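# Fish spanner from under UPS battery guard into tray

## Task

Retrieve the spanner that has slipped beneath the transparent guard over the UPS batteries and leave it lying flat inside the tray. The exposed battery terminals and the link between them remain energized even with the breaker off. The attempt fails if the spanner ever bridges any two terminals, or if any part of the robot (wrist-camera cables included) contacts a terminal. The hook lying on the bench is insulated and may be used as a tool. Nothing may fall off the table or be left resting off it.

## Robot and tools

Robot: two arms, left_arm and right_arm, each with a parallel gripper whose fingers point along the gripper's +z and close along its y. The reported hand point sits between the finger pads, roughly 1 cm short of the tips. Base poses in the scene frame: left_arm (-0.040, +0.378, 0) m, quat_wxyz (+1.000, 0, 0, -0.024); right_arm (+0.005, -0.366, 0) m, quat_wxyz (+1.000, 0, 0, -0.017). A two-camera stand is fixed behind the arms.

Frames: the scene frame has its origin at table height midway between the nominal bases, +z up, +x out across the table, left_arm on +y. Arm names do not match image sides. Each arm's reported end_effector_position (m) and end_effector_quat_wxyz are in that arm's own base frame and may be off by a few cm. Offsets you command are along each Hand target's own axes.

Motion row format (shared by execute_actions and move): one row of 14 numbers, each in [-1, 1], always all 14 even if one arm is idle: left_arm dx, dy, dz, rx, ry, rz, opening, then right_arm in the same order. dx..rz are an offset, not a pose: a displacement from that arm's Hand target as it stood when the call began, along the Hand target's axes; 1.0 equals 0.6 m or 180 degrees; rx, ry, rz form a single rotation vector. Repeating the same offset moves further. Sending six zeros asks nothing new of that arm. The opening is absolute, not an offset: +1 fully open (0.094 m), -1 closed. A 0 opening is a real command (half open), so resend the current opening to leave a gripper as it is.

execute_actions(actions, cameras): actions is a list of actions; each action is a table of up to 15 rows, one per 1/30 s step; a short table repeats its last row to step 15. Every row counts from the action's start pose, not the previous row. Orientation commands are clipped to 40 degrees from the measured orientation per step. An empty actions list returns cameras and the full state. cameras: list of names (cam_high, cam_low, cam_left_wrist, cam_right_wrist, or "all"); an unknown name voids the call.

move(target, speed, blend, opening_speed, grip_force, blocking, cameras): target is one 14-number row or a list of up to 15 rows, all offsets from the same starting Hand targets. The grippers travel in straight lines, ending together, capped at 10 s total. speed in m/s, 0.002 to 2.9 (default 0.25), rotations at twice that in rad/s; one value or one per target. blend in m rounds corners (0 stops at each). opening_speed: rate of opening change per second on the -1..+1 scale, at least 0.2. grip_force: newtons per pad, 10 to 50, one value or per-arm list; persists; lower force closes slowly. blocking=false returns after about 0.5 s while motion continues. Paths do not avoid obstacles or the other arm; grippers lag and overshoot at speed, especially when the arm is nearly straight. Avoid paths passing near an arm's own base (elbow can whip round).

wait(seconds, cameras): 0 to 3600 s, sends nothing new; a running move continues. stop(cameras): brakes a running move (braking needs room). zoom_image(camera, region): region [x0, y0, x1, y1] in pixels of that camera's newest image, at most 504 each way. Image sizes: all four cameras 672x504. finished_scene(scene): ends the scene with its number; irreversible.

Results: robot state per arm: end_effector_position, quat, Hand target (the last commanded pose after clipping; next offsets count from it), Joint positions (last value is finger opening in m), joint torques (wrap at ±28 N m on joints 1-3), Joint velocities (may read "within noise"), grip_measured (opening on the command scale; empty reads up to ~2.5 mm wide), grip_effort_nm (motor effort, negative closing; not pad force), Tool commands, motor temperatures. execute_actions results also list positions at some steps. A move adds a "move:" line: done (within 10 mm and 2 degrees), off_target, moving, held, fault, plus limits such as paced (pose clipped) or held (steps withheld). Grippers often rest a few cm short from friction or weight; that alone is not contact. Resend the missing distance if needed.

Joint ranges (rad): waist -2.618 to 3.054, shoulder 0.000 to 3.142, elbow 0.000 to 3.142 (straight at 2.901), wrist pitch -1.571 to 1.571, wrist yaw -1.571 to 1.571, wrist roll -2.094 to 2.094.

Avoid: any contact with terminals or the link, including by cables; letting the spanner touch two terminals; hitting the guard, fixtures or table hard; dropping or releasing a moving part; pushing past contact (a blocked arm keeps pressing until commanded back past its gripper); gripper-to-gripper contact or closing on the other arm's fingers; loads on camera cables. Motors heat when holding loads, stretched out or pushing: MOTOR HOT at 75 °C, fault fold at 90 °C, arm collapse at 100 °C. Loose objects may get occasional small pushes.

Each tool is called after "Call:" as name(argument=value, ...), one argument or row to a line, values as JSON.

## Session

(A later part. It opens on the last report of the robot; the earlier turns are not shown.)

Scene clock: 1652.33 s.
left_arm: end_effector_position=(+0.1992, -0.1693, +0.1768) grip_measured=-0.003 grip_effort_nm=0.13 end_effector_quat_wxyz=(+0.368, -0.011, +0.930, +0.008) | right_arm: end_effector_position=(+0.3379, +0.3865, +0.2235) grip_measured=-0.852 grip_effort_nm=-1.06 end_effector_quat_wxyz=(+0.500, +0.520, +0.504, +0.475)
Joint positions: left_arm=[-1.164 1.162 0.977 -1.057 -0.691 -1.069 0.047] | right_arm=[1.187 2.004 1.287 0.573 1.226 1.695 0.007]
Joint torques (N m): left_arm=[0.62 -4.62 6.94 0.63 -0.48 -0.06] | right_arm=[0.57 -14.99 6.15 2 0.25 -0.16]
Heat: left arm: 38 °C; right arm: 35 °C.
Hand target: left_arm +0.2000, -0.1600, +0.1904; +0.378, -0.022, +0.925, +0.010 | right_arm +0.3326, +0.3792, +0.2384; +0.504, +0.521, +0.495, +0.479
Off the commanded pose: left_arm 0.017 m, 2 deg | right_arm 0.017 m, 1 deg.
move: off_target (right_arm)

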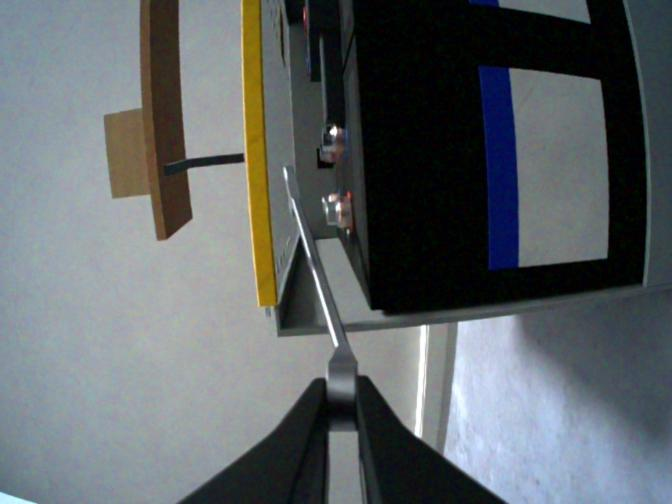

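Call:
move(
  target=[0,0,0,0,0,0,0, -0.0020,-0.0010,-0.0199,0,0,0,-0.97],
  speed=0.04,
  cameras=["cam_right_wrist","cam_high"],
)

Call:
zoom_image(
  camera="cam_right_wrist",
  region=[230, 120, 390, 440],
)

Call:
zoom_image(
  camera="cam_high",
  region=[310, 160, 380, 260],
)

Scene clock: 1663.60 s.
left_arm: end_effector_position=(+0.1992, -0.1693, +0.1768) grip_measured=-0.003 grip_effort_nm=0.13 end_effector_quat_wxyz=(+0.368, -0.011, +0.930, +0.008) | right_arm: end_effector_position=(+0.3265, +0.3880, +0.2164) grip_measured=-0.852 grip_effort_nm=-1.06 end_effector_quat_wxyz=(+0.504, +0.515, +0.511, +0.469)
Joint positions: left_arm=[-1.164 1.162 0.977 -1.057 -0.691 -1.069 0.047] | right_arm=[1.214 2.004 1.264 0.576 1.25 1.695 0.007]
Joint torques (N m): left_arm=[0.59 -4.64 6.91 0.63 -0.51 -0.07] | right_arm=[0.57 -16.32 6.04 1.99 0.27 -0.11]
Heat: left arm: 38 °C; right arm: 35 °C.
Hand target: left_arm +0.2000, -0.1600, +0.1904; +0.378, -0.022, +0.925, +0.010 | right_arm +0.3206, +0.3787, +0.2383; +0.504, +0.521, +0.494, +0.479
Off the commanded pose: left_arm 0.017 m, 2 deg | right_arm 0.024 m, 2 deg.
move: off_target (right_arm)
Images, in order (width x height): cam_high 672x504, cam_right_wrist 672x504.

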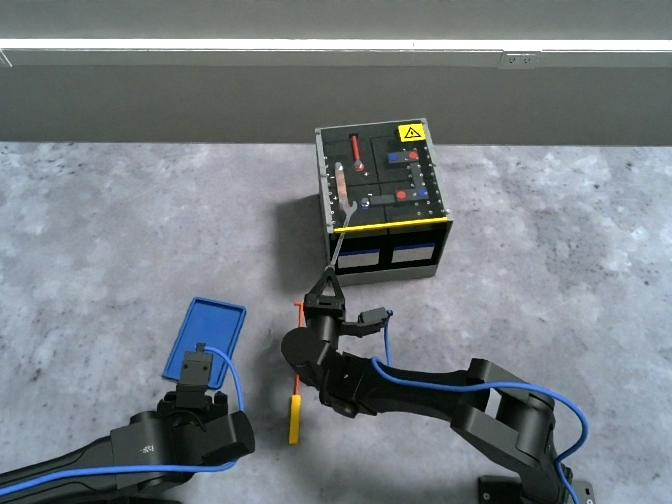

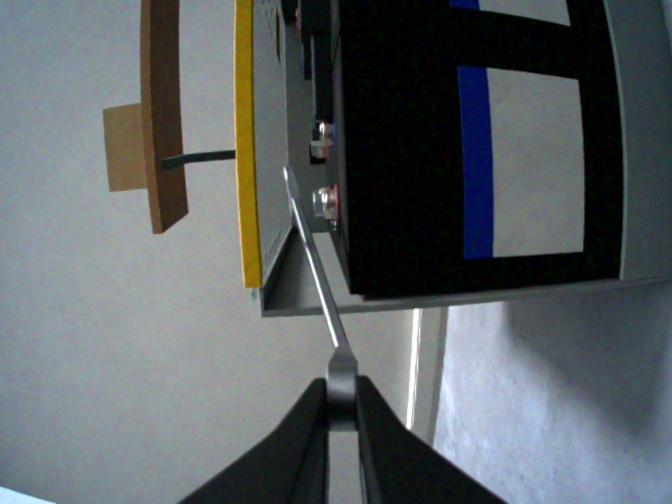

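Scaled by 1.575 from the camera's image (finer frame: 960x720).

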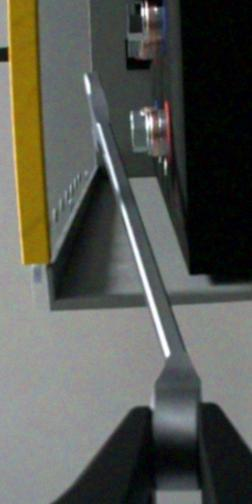

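Scaled by 5.040 from the camera's image (finer frame: 960x720).

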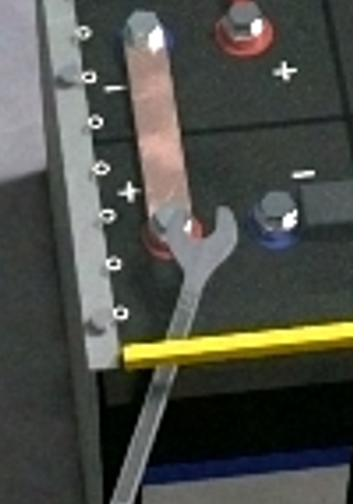

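Call:
move(
  target=[0,0,0,0,0,0,0, -0.0020,-0.0010,-0.0199,-0.0055,0,0,-0.97],
  speed=0.04,
  cameras=["cam_right_wrist","cam_high"],
)

Call:
zoom_image(
  camera="cam_right_wrist",
  region=[230, 120, 390, 440],
)

Call:
zoom_image(
  camera="cam_high",
  region=[310, 160, 380, 260],
)

Scene clock: 1670.20 s.
left_arm: end_effector_position=(+0.1992, -0.1693, +0.1768) grip_measured=-0.003 grip_effort_nm=0.13 end_effector_quat_wxyz=(+0.368, -0.011, +0.930, +0.008) | right_arm: end_effector_position=(+0.3140, +0.3868, +0.2187) grip_measured=-0.852 grip_effort_nm=-1.06 end_effector_quat_wxyz=(+0.507, +0.513, +0.503, +0.476)
Joint positions: left_arm=[-1.164 1.162 0.977 -1.057 -0.691 -1.069 0.047] | right_arm=[1.241 1.994 1.227 0.655 1.281 1.656 0.007]
Joint velocities: left_arm=[within noise] | right_arm=[-0.002 -0.012 -0.046 -0.037 0.051 -0.066 0]
Joint torques (N m): left_arm=[0.54 -4.63 6.89 0.65 -0.49 -0.08] | right_arm=[0.58 -15.76 5.96 1.97 0.25 -0.17]
Heat: left arm: 38 °C; right arm: 35 °C.
Hand target: left_arm +0.2000, -0.1600, +0.1904; +0.378, -0.022, +0.925, +0.010 | right_arm +0.3086, +0.3780, +0.2380; +0.509, +0.517, +0.490, +0.483
Off the commanded pose: left_arm 0.017 m, 2 deg | right_arm 0.022 m, 2 deg.
move: off_target (right_arm)
Images, in order (width x height): cam_high 672x504, cam_right_wrist 672x504.

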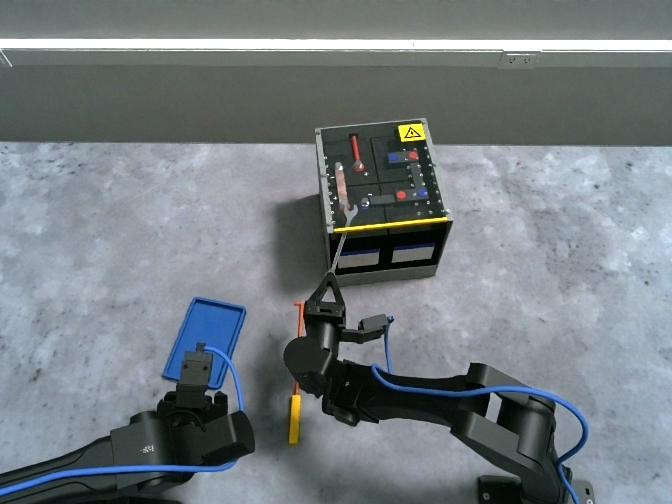

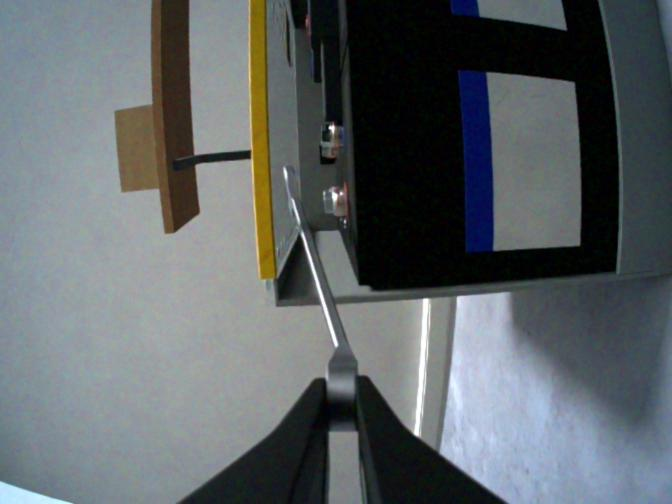

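Scaled by 1.575 from the camera's image (finer frame: 960x720).

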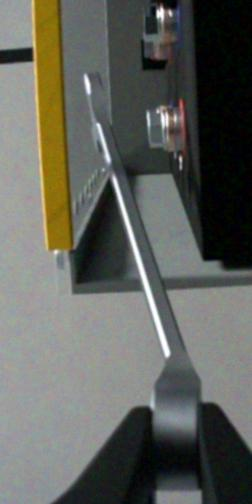

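Scaled by 5.040 from the camera's image (finer frame: 960x720).

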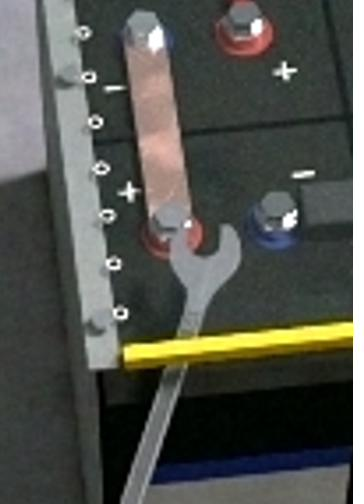

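Call:
move(
  target=[0,0,0,0,0,0,0, -0.0010,-0.0170,-0.0190,0.004,0,0,-0.97],
  speed=0.04,
  cameras=["cam_right_wrist","cam_high"],
)

Call:
zoom_image(
  camera="cam_right_wrist",
  region=[230, 120, 390, 440],
)

Call:
zoom_image(
  camera="cam_high",
  region=[310, 160, 380, 260],
)

Scene clock: 1678.93 s.
left_arm: end_effector_position=(+0.1992, -0.1693, +0.1768) grip_measured=-0.003 grip_effort_nm=0.13 end_effector_quat_wxyz=(+0.368, -0.011, +0.930, +0.008) | right_arm: end_effector_position=(+0.3023, +0.3873, +0.2115) grip_measured=-0.852 grip_effort_nm=-1.06 end_effector_quat_wxyz=(+0.504, +0.515, +0.503, +0.477)
Joint positions: left_arm=[-1.164 1.162 0.977 -1.057 -0.691 -1.069 0.047] | right_arm=[1.268 1.993 1.202 0.656 1.305 1.685 0.007]
Joint torques (N m): left_arm=[0.57 -4.64 6.98 0.67 -0.5 -0.05] | right_arm=[0.55 -15.71 5.86 1.68 0.24 -0.02]
Motor temperatures (°C): left_arm=[24 33 38 29 22 23 25] | right_arm=[22 37 35 34 23 21 28]
Heat: left arm: 38 °C; right arm: 37 °C.
Hand target: left_arm +0.2000, -0.1600, +0.1904; +0.378, -0.022, +0.925, +0.010 | right_arm +0.2970, +0.3781, +0.2280; +0.505, +0.520, +0.493, +0.480
Off the commanded pose: left_arm 0.017 m, 2 deg | right_arm 0.020 m, 1 deg.
move: off_target (right_arm)
Images, in order (width x height): cam_high 672x504, cam_right_wrist 672x504.

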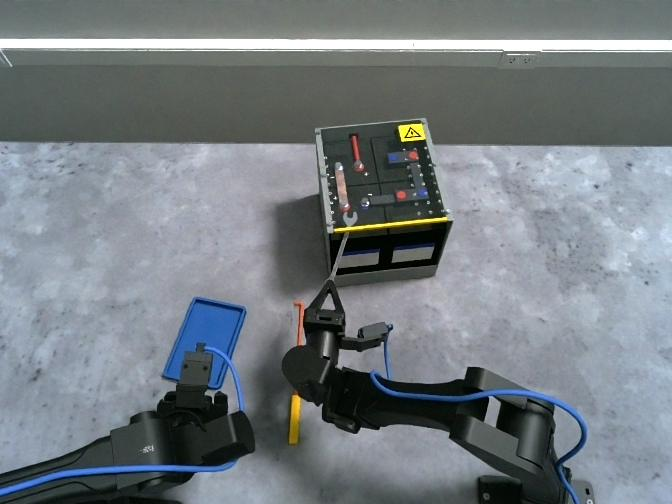

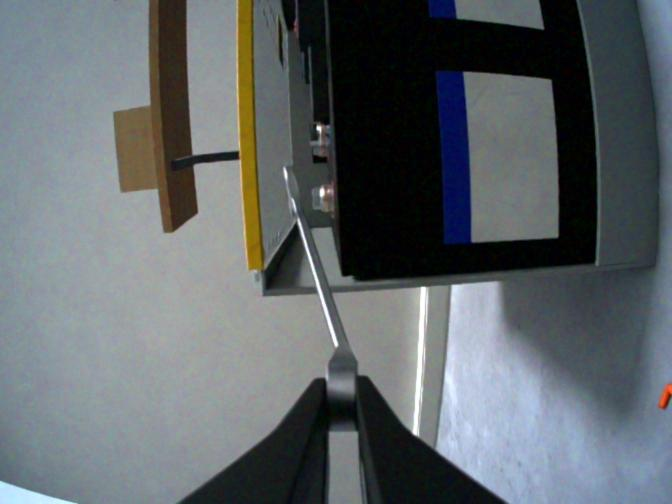

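Scaled by 1.575 from the camera's image (finer frame: 960x720).

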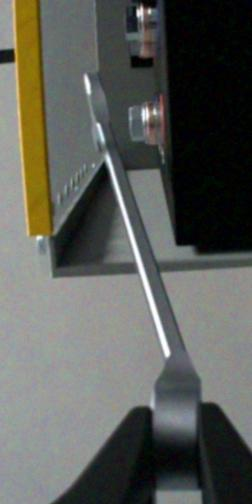

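Scaled by 5.040 from the camera's image (finer frame: 960x720).

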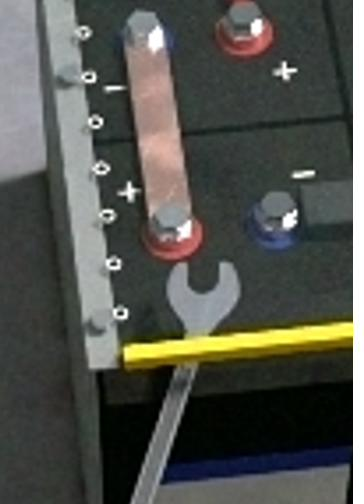

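Call:
move(
  target=[0,0,0,0,0,0,0, 0.0000,-0.0120,-0.0330,0.004,0,0,-0.97],
  speed=0.05,
  cameras=["cam_right_wrist","cam_high"],
)

Call:
zoom_image(
  camera="cam_high",
  region=[310, 180, 380, 280],
)

Scene clock: 1684.07 s.
left_arm: end_effector_position=(+0.1992, -0.1693, +0.1768) grip_measured=-0.003 grip_effort_nm=0.13 end_effector_quat_wxyz=(+0.368, -0.011, +0.930, +0.008) | right_arm: end_effector_position=(+0.2820, +0.3887, +0.2068) grip_measured=-0.852 grip_effort_nm=-1.06 end_effector_quat_wxyz=(+0.499, +0.519, +0.502, +0.479)
Joint positions: left_arm=[-1.164 1.162 0.977 -1.057 -0.691 -1.069 0.047] | right_arm=[1.316 1.979 1.186 0.596 1.35 1.761 0.007]
Joint torques (N m): left_arm=[0.58 -4.72 6.91 0.63 -0.52 -0.1] | right_arm=[0.55 -15.41 5.89 1.51 0.32 -0.01]
Heat: left arm: 38 °C; right arm: 38 °C.
Hand target: left_arm +0.2000, -0.1600, +0.1904; +0.378, -0.022, +0.925, +0.010 | right_arm +0.2771, +0.3791, +0.2214; +0.502, +0.524, +0.496, +0.477
Off the commanded pose: left_arm 0.017 m, 2 deg | right_arm 0.018 m, 1 deg.
move: off_target (right_arm)
Images, in order (width x height): cam_high 672x504, cam_right_wrist 672x504.

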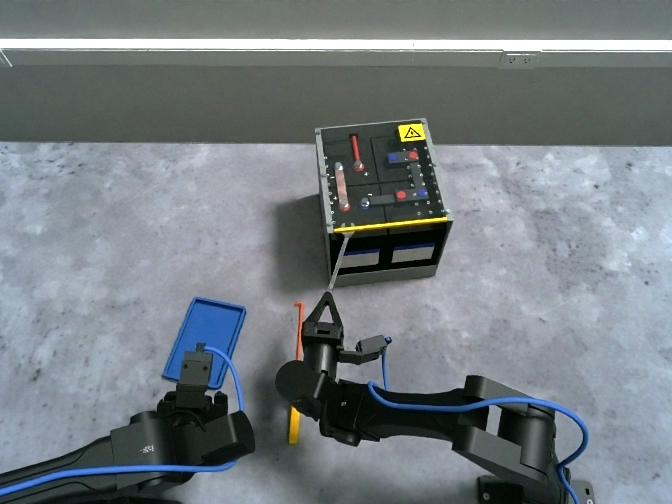

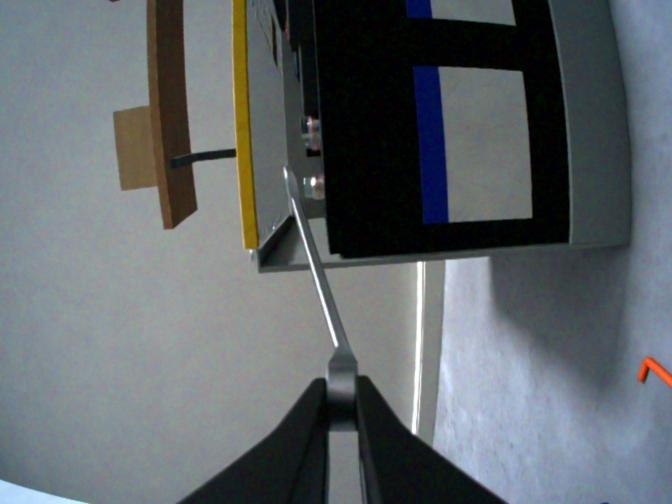

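Scaled by 5.040 from the camera's image (finer frame: 960x720).

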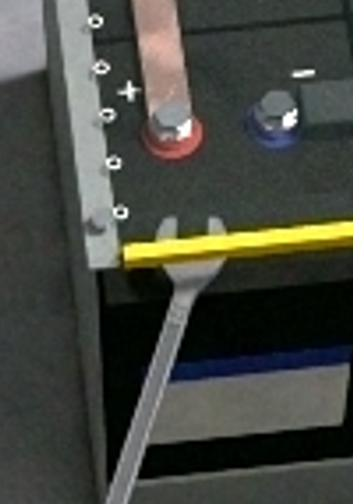

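Call:
move(
  target=[0,0,0,0,0,0,0, 0.0000,-0.0060,-0.0800,0,0,0,-0.97],
  speed=0.07,
  cameras=["cam_right_wrist","cam_high","cam_left_wrist"],
)

Scene clock: 1689.37 s.
left_arm: end_effector_position=(+0.1992, -0.1693, +0.1768) grip_measured=-0.003 grip_effort_nm=0.14 end_effector_quat_wxyz=(+0.368, -0.011, +0.930, +0.008) | right_arm: end_effector_position=(+0.2327, +0.3906, +0.2020) grip_measured=-0.852 grip_effort_nm=-1.06 end_effector_quat_wxyz=(+0.500, +0.515, +0.505, +0.479)
Joint positions: left_arm=[-1.164 1.162 0.977 -1.057 -0.691 -1.069 0.047] | right_arm=[1.436 1.948 1.173 0.397 1.459 1.937 0.007]
Joint torques (N m): left_arm=[0.62 -4.6 6.9 0.63 -0.51 -0.06] | right_arm=[0.57 -14.93 6.91 1.37 0.46 -0.05]
Heat: left arm: 38 °C; right arm: 37 °C.
Hand target: left_arm +0.2000, -0.1600, +0.1904; +0.378, -0.022, +0.925, +0.010 | right_arm +0.2290, +0.3817, +0.2197; +0.502, +0.523, +0.497, +0.477
Off the commanded pose: left_arm 0.017 m, 2 deg | right_arm 0.020 m, 1 deg.
move: off_target (right_arm)
Images, in order (width x height): cam_high 672x504, cam_left_wrist 672x504, cam_right_wrist 672x504.

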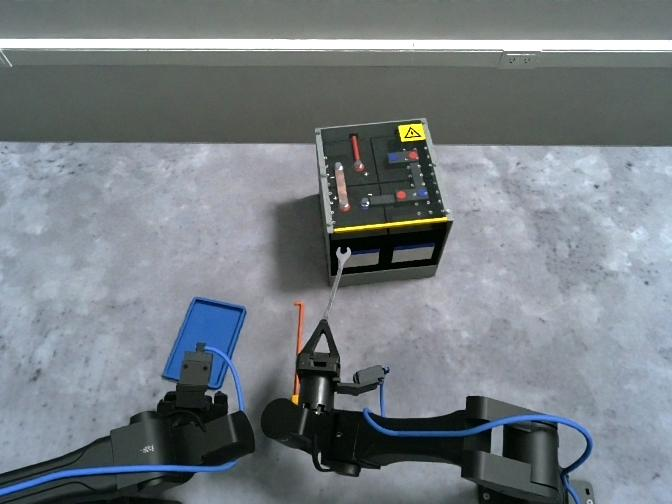

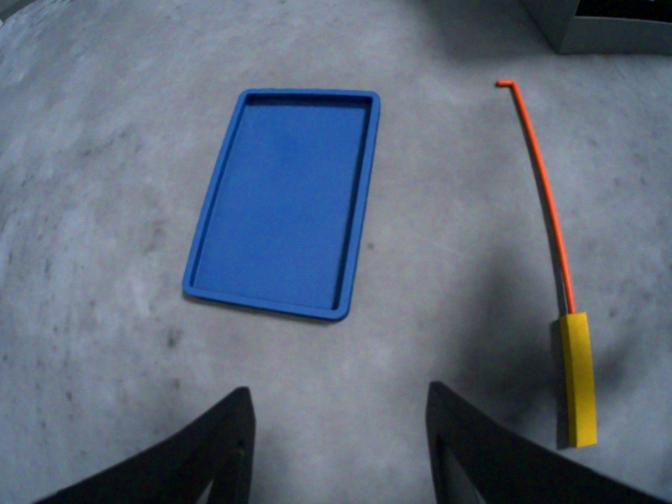

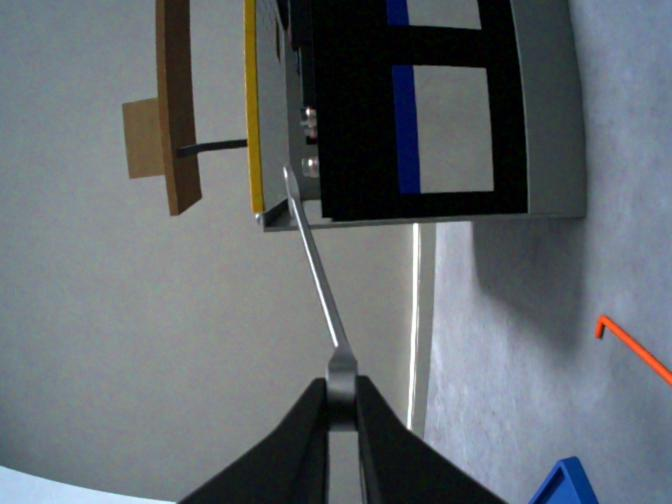

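Call:
move(
  target=[0,0,0,0,0,0,0, 0.0532,-0.0712,-0.1118,0.0510,0.3528,-0.0462,-0.97],
  speed=0.12,
  cameras=["cam_right_wrist","cam_high","cam_left_wrist"],
)

Scene clock: 1743.27 s.
left_arm: end_effector_position=(+0.1992, -0.1693, +0.1768) grip_measured=-0.003 grip_effort_nm=0.13 end_effector_quat_wxyz=(+0.368, -0.011, +0.930, +0.008) | right_arm: end_effector_position=(+0.1599, +0.4230, +0.1673) grip_measured=-0.852 grip_effort_nm=-1.06 end_effector_quat_wxyz=(+0.149, +0.200, +0.764, +0.595)
Joint positions: left_arm=[-1.164 1.162 0.977 -1.057 -0.691 -1.069 0.047] | right_arm=[1.293 1.538 0.648 0.635 0.217 1.637 0.007]
Joint torques (N m): left_arm=[0.57 -4.62 6.93 0.66 -0.5 -0.05] | right_arm=[-0.64 -10.14 6.2 2.44 -0.02 -0.14]
Heat: left arm: 38 °C; right arm: 38 °C.
Hand target: left_arm +0.2000, -0.1600, +0.1904; +0.378, -0.022, +0.925, +0.010 | right_arm +0.1619, +0.4172, +0.1798; +0.156, +0.196, +0.755, +0.606
Off the commanded pose: left_arm 0.017 m, 2 deg | right_arm 0.014 m, 2 deg.
move: off_target (right_arm)
Images, in order (width x height): cam_high 672x504, cam_left_wrist 672x504, cam_right_wrist 672x504.

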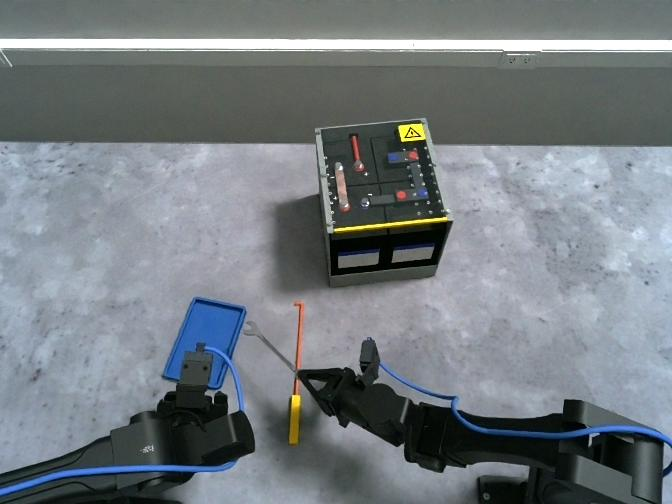

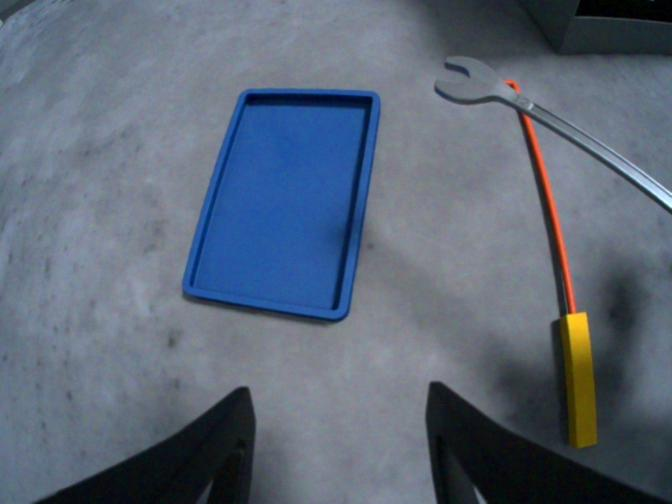

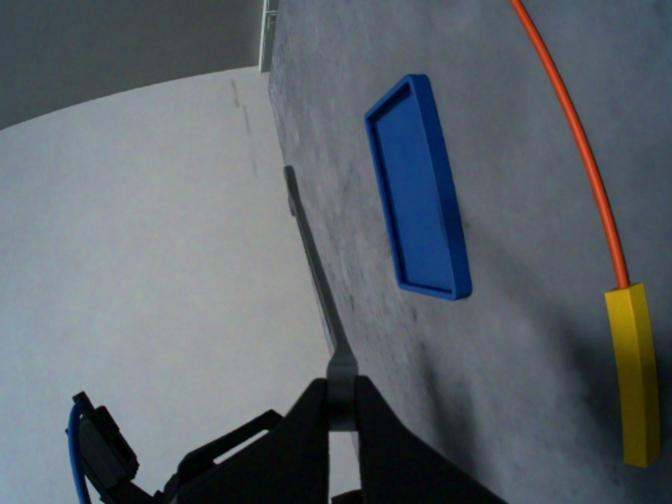

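Call:
move(
  target=[
    [-0.0350,0.0001,-0.0356,0,0,0,-0.2, 0,0,0,0,0,0,-0.97],
    [-0.1320,-0.1728,0.0555,-0.0358,0.2074,-0.2592,-0.2, 0,0,0,0,0,0,-0.97],
  ],
  speed=0.12,
  blend=[0.01,0],
  cameras=["cam_right_wrist","cam_high","cam_left_wrist"],
)

Scene clock: 1802.80 s.
left_arm: end_effector_position=(+0.2863, -0.2712, +0.2275) grip_measured=-0.197 grip_effort_nm=-0.14 end_effector_quat_wxyz=(+0.047, -0.378, +0.915, -0.130) | right_arm: end_effector_position=(+0.1600, +0.4229, +0.1673) grip_measured=-0.852 grip_effort_nm=-1.06 end_effector_quat_wxyz=(+0.149, +0.200, +0.764, +0.595)
Joint positions: left_arm=[-0.751 1.851 2.003 -1.447 0.022 -1.537 0.038] | right_arm=[1.292 1.538 0.648 0.635 0.216 1.637 0.007]
Joint torques (N m): left_arm=[0.65 -6.17 6.8 0.43 -0.2 -0.34] | right_arm=[-0.65 -10.15 6.17 2.43 0 -0.14]
Motor temperatures (°C): left_arm=[24 32 39 27 22 23 24] | right_arm=[22 32 34 36 23 21 29]
Heat: left arm: 39 °C; right arm: 36 °C.
Hand target: left_arm +0.2846, -0.2599, +0.2219; +0.042, -0.402, +0.910, -0.096 | right_arm +0.1621, +0.4171, +0.1798; +0.157, +0.196, +0.755, +0.606
Off the commanded pose: left_arm 0.013 m, 5 deg | right_arm 0.014 m, 2 deg.
move: off_target (left_arm)
Images, in order (width x height): cam_high 672x504, cam_left_wrist 672x504, cam_right_wrist 672x504.

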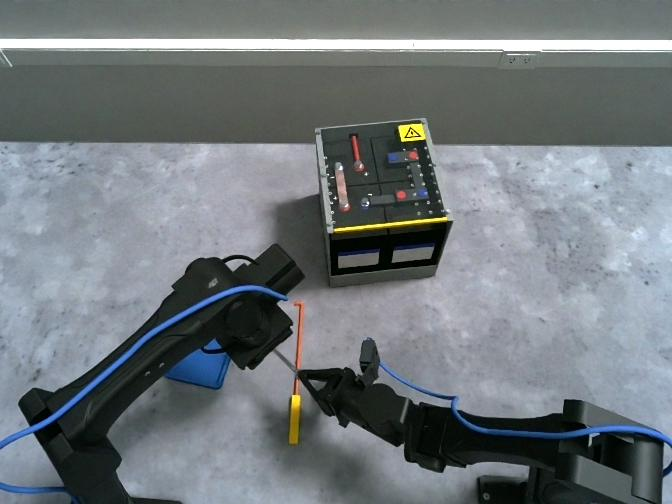

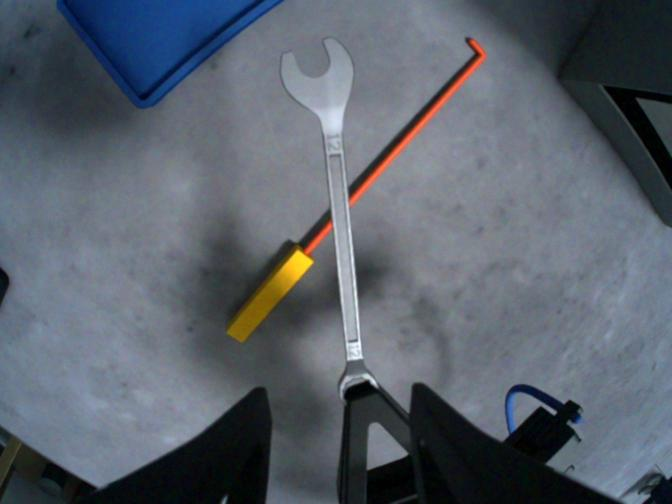

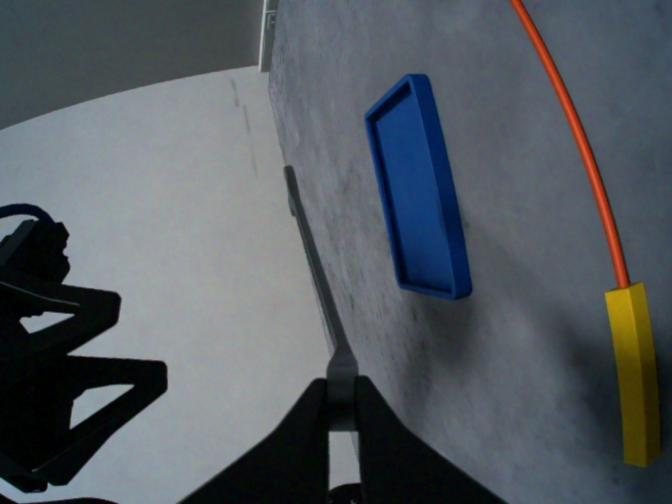

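Call:
move(
  target=[-0.0277,-0.0263,0.0430,-0.0222,-0.0046,-0.0262,-0.2, 0,0,0,0,0,0,-0.97],
  speed=0.1,
  cameras=["cam_right_wrist","cam_left_wrist"],
)

Scene clock: 1836.80 s.
left_arm: end_effector_position=(+0.3160, -0.2767, +0.2087) grip_measured=-0.197 grip_effort_nm=-0.14 end_effector_quat_wxyz=(+0.037, -0.413, +0.904, -0.110) | right_arm: end_effector_position=(+0.1600, +0.4229, +0.1673) grip_measured=-0.852 grip_effort_nm=-1.06 end_effector_quat_wxyz=(+0.149, +0.200, +0.764, +0.595)
Joint positions: left_arm=[-0.711 1.995 2.134 -1.479 0.025 -1.57 0.038] | right_arm=[1.292 1.538 0.648 0.635 0.216 1.637 0.007]
Joint torques (N m): left_arm=[0.54 -7.15 6.84 0.11 -0.27 -0.5] | right_arm=[-0.62 -10.17 6.19 2.43 0 -0.15]
Heat: left arm: 38 °C; right arm: 37 °C.
Hand target: left_arm +0.3112, -0.2616, +0.1999; +0.031, -0.441, +0.895, -0.063 | right_arm +0.1621, +0.4171, +0.1798; +0.157, +0.196, +0.755, +0.606
Off the commanded pose: left_arm 0.018 m, 6 deg | right_arm 0.014 m, 2 deg.
move: off_target (left_arm)
Images, in order (width x height): cam_left_wrist 672x504, cam_right_wrist 672x504.

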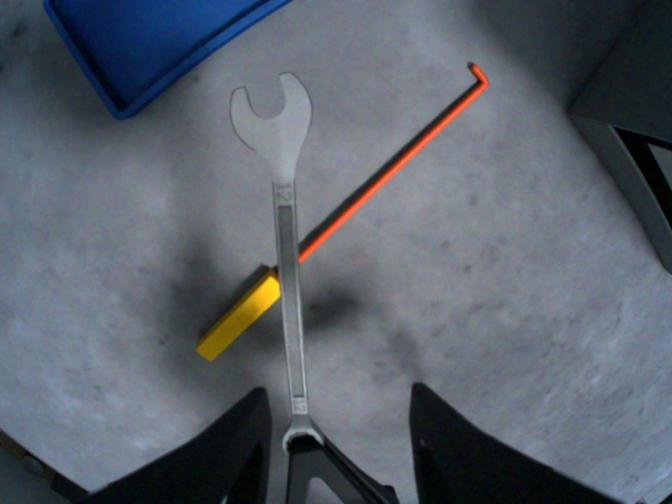

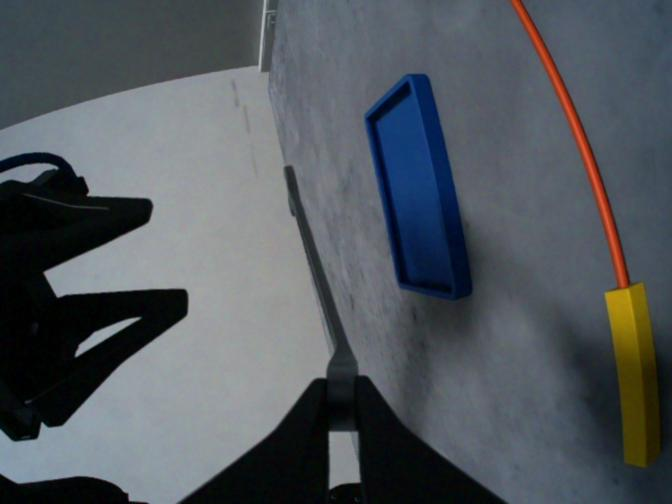

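Call:
move(
  target=[-0.0208,0.0185,0.0490,-0.0222,0,-0.0056,-0.2, 0,0,0,0,0,0,-0.97],
  speed=0.08,
  cameras=["cam_right_wrist","cam_left_wrist"],
)

Scene clock: 1864.07 s.
left_arm: end_effector_position=(+0.3172, -0.2609, +0.1828) grip_measured=-0.197 grip_effort_nm=-0.14 end_effector_quat_wxyz=(+0.018, -0.429, +0.900, -0.073) | right_arm: end_effector_position=(+0.1600, +0.4229, +0.1673) grip_measured=-0.852 grip_effort_nm=-1.05 end_effector_quat_wxyz=(+0.149, +0.200, +0.764, +0.595)
Joint positions: left_arm=[-0.678 2.011 2.065 -1.477 0.03 -1.57 0.038] | right_arm=[1.292 1.538 0.648 0.635 0.216 1.637 0.007]
Joint torques (N m): left_arm=[0.5 -7.69 3.79 0.35 -0.25 -0.35] | right_arm=[-0.65 -10.17 6.19 2.43 0 -0.15]
Heat: left arm: 39 °C; right arm: 38 °C.
Hand target: left_arm +0.3134, -0.2476, +0.1693; +0.015, -0.449, +0.893, -0.032 | right_arm +0.1621, +0.4171, +0.1798; +0.157, +0.196, +0.755, +0.606
Off the commanded pose: left_arm 0.019 m, 5 deg | right_arm 0.014 m, 2 deg.
move: off_target (left_arm)
Images, in order (width x height): cam_left_wrist 672x504, cam_right_wrist 672x504.

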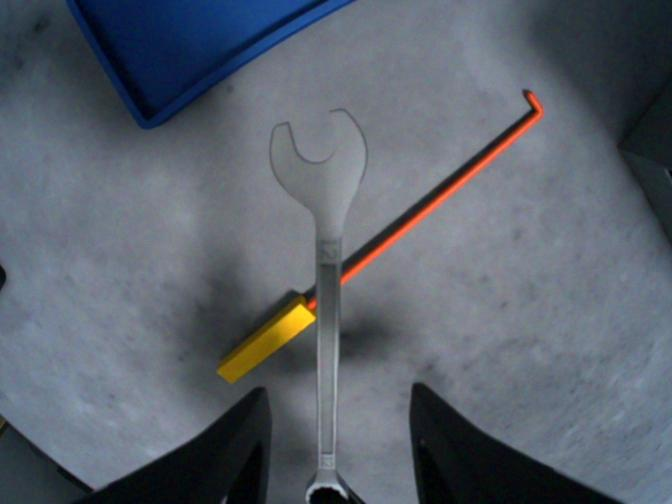

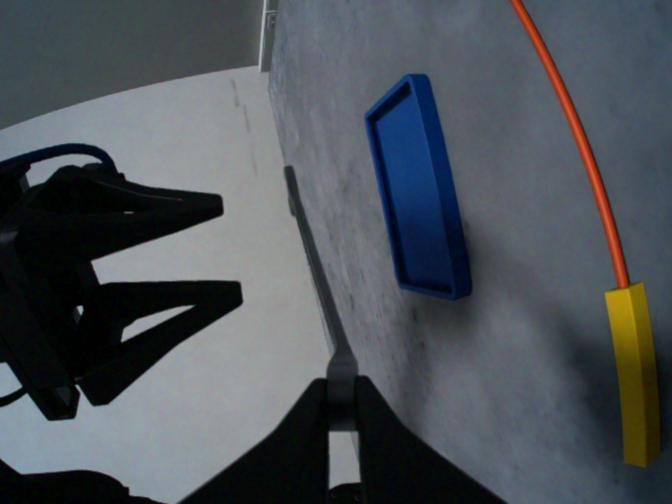

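Call:
move(
  target=[0.0067,0.0093,0.0367,-0.0222,0,0,-0.2, 0,0,0,0,0,0,-0.97],
  speed=0.06,
  cameras=["cam_right_wrist","cam_left_wrist"],
)

Scene clock: 1876.17 s.
left_arm: end_effector_position=(+0.3150, -0.2593, +0.1613) grip_measured=-0.197 grip_effort_nm=-0.14 end_effector_quat_wxyz=(+0.005, -0.431, +0.901, -0.045) | right_arm: end_effector_position=(+0.1600, +0.4229, +0.1673) grip_measured=-0.852 grip_effort_nm=-1.06 end_effector_quat_wxyz=(+0.149, +0.200, +0.764, +0.595)
Joint positions: left_arm=[-0.678 2.048 2.038 -1.476 0.031 -1.57 0.038] | right_arm=[1.292 1.538 0.648 0.635 0.216 1.637 0.007]
Joint torques (N m): left_arm=[-0.31 -7.79 3.78 0.22 -0.25 -0.45] | right_arm=[-0.64 -10.19 6.2 2.44 -0.02 -0.15]
Heat: left arm: 39 °C; right arm: 38 °C.
Hand target: left_arm +0.3077, -0.2484, +0.1469; -0.001, -0.450, +0.893, -0.001 | right_arm +0.1621, +0.4171, +0.1798; +0.157, +0.196, +0.755, +0.606
Off the commanded pose: left_arm 0.019 m, 6 deg | right_arm 0.014 m, 2 deg.
move: off_target (left_arm)
Images, in order (width x height): cam_left_wrist 672x504, cam_right_wrist 672x504.

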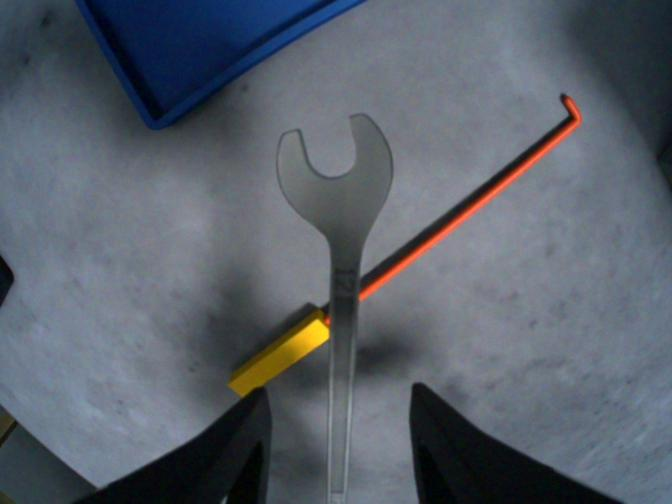

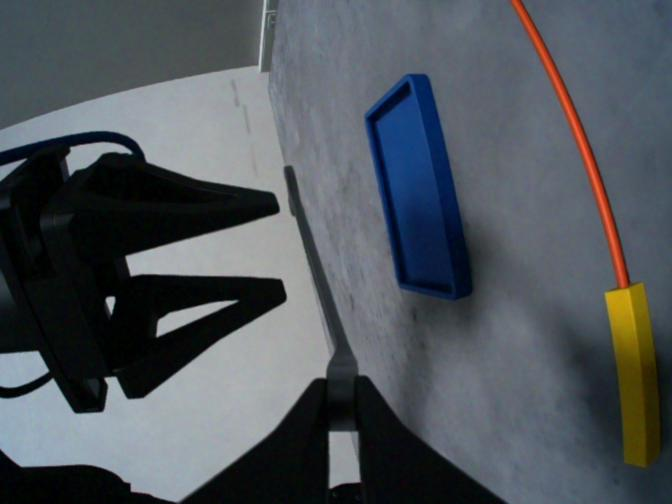

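Call:
move(
  target=[0,0.001,0.0290,-0.005,0,0.0080,-0.2, 0,0,0,0,0,0,-0.97],
  speed=0.05,
  cameras=["cam_right_wrist","cam_left_wrist"],
)

Scene clock: 1882.40 s.
left_arm: end_effector_position=(+0.3119, -0.2569, +0.1442) grip_measured=-0.197 grip_effort_nm=-0.14 end_effector_quat_wxyz=(-0.002, -0.427, +0.903, -0.032) | right_arm: end_effector_position=(+0.1600, +0.4229, +0.1673) grip_measured=-0.852 grip_effort_nm=-1.06 end_effector_quat_wxyz=(+0.149, +0.200, +0.764, +0.595)
Joint positions: left_arm=[-0.678 2.048 1.972 -1.438 0.031 -1.562 0.038] | right_arm=[1.292 1.538 0.648 0.635 0.216 1.637 0.007]
Joint torques (N m): left_arm=[-0.34 -7.54 3.75 0.33 -0.24 -0.25] | right_arm=[-0.65 -10.17 6.2 2.43 0 -0.15]
Heat: left arm: 38 °C; right arm: 38 °C.
Hand target: left_arm +0.3072, -0.2481, +0.1295; -0.005, -0.438, +0.899, +0.006 | right_arm +0.1621, +0.4171, +0.1798; +0.157, +0.196, +0.755, +0.606
Off the commanded pose: left_arm 0.018 m, 5 deg | right_arm 0.014 m, 2 deg.
move: off_target (left_arm)
Images, in order (width x height): cam_left_wrist 672x504, cam_right_wrist 672x504.

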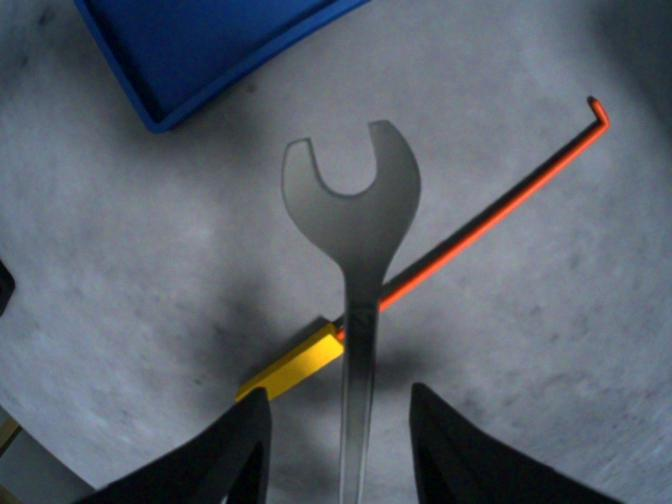

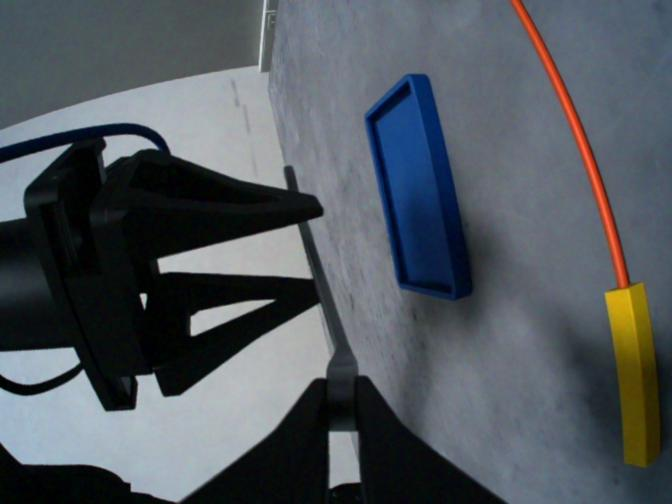

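Call:
move(
  target=[0,-0.0083,0.0060,0,0,0.0100,-0.2, 0,0,0,0,0,0,-0.97],
  speed=0.05,
  cameras=["cam_right_wrist","cam_left_wrist"],
)

Scene clock: 1889.87 s.
left_arm: end_effector_position=(+0.3129, -0.2577, +0.1353) grip_measured=-0.197 grip_effort_nm=-0.14 end_effector_quat_wxyz=(-0.006, -0.416, +0.909, -0.023) | right_arm: end_effector_position=(+0.1600, +0.4229, +0.1673) grip_measured=-0.852 grip_effort_nm=-1.06 end_effector_quat_wxyz=(+0.149, +0.200, +0.764, +0.595)
Joint positions: left_arm=[-0.678 2.071 1.972 -1.435 0.031 -1.537 0.038] | right_arm=[1.292 1.538 0.648 0.635 0.216 1.637 0.007]
Joint torques (N m): left_arm=[-0.31 -7.8 5.01 0.3 -0.26 -0.17] | right_arm=[-0.64 -10.17 6.22 2.43 0 -0.15]
Heat: left arm: 38 °C; right arm: 38 °C.
Hand target: left_arm +0.3110, -0.2511, +0.1258; -0.005, -0.424, +0.906, +0.006 | right_arm +0.1621, +0.4171, +0.1798; +0.157, +0.196, +0.755, +0.606
Off the commanded pose: left_arm 0.012 m, 4 deg | right_arm 0.014 m, 2 deg.
move: off_target (left_arm)
Images, in order (width x height): cam_left_wrist 672x504, cam_right_wrist 672x504.

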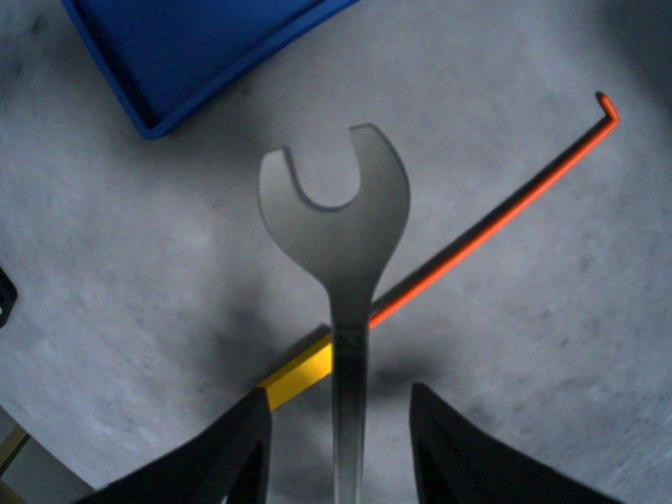

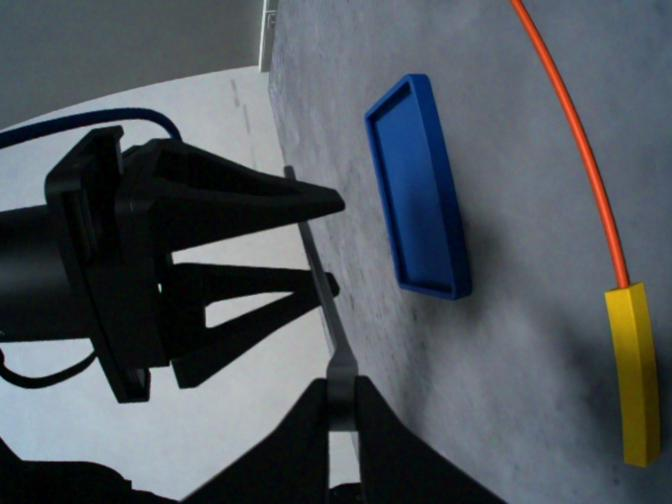

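Call:
move(
  target=[0,-0.0045,-0.0170,0,0,0,-0.2, 0,0,0,0,0,0,-0.97],
  speed=0.05,
  cameras=["cam_right_wrist","cam_left_wrist"],
)

Scene clock: 1899.67 s.
left_arm: end_effector_position=(+0.3174, -0.2613, +0.1411) grip_measured=-0.197 grip_effort_nm=-0.14 end_effector_quat_wxyz=(-0.003, -0.415, +0.909, -0.029) | right_arm: end_effector_position=(+0.1600, +0.4229, +0.1673) grip_measured=-0.852 grip_effort_nm=-1.05 end_effector_quat_wxyz=(+0.149, +0.200, +0.764, +0.595)
Joint positions: left_arm=[-0.678 2.088 2.02 -1.454 0.031 -1.535 0.038] | right_arm=[1.292 1.538 0.648 0.635 0.216 1.637 0.007]
Joint torques (N m): left_arm=[-0.32 -7.95 6.83 -0.01 -0.23 -0.24] | right_arm=[-0.62 -10.15 6.22 2.42 -0.01 -0.14]
Heat: left arm: 39 °C; right arm: 38 °C.
Hand target: left_arm +0.3132, -0.2530, +0.1359; -0.005, -0.424, +0.906, +0.006 | right_arm +0.1621, +0.4171, +0.1798; +0.157, +0.196, +0.755, +0.606
Off the commanded pose: left_arm 0.011 m, 4 deg | right_arm 0.014 m, 2 deg.
move: off_target (left_arm)
Images, in order (width x height): cam_left_wrist 672x504, cam_right_wrist 672x504.

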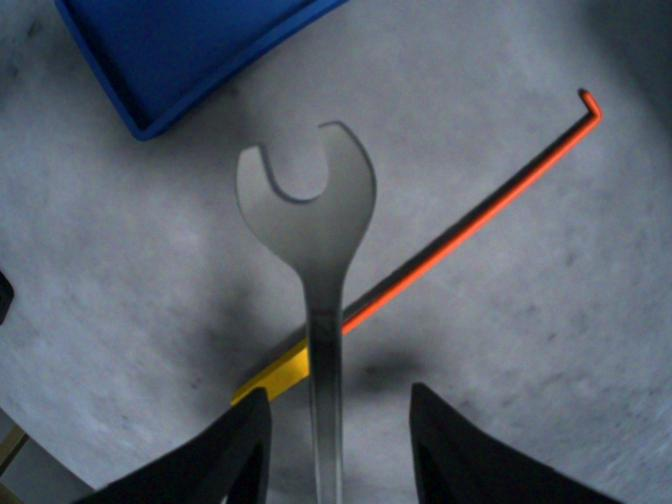

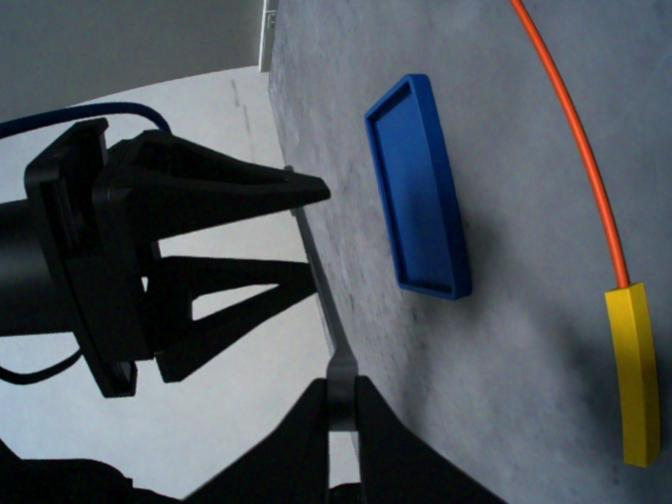

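Call:
move(
  target=[0,0.0080,0.0000,0,0,0,-0.2, 0,0,0,0,0,0,-0.97],
  speed=0.05,
  cameras=["cam_right_wrist","cam_left_wrist"],
)

Scene clock: 1909.70 s.
left_arm: end_effector_position=(+0.3173, -0.2613, +0.1411) grip_measured=-0.197 grip_effort_nm=-0.14 end_effector_quat_wxyz=(-0.003, -0.415, +0.909, -0.029) | right_arm: end_effector_position=(+0.1600, +0.4229, +0.1673) grip_measured=-0.852 grip_effort_nm=-1.06 end_effector_quat_wxyz=(+0.149, +0.200, +0.764, +0.595)
Joint positions: left_arm=[-0.678 2.088 2.02 -1.455 0.031 -1.534 0.038] | right_arm=[1.292 1.538 0.648 0.635 0.216 1.637 0.007]
Joint torques (N m): left_arm=[-0.2 -9.42 4.3 0.09 -0.23 -0.21] | right_arm=[-0.64 -10.17 6.2 2.43 0 -0.15]
Heat: left arm: 39 °C; right arm: 38 °C.
Hand target: left_arm +0.3096, -0.2499, +0.1360; -0.005, -0.424, +0.906, +0.006 | right_arm +0.1621, +0.4171, +0.1798; +0.157, +0.196, +0.755, +0.606
Off the commanded pose: left_arm 0.015 m, 4 deg | right_arm 0.014 m, 2 deg.
move: off_target (left_arm)
Images, in order (width x height): cam_left_wrist 672x504, cam_right_wrist 672x504.

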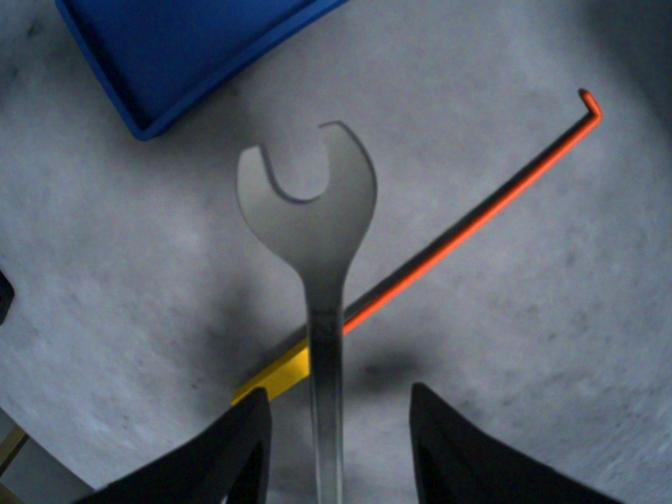

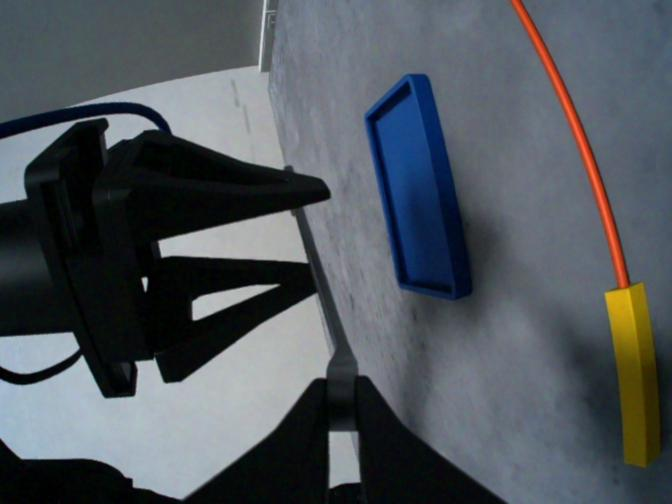

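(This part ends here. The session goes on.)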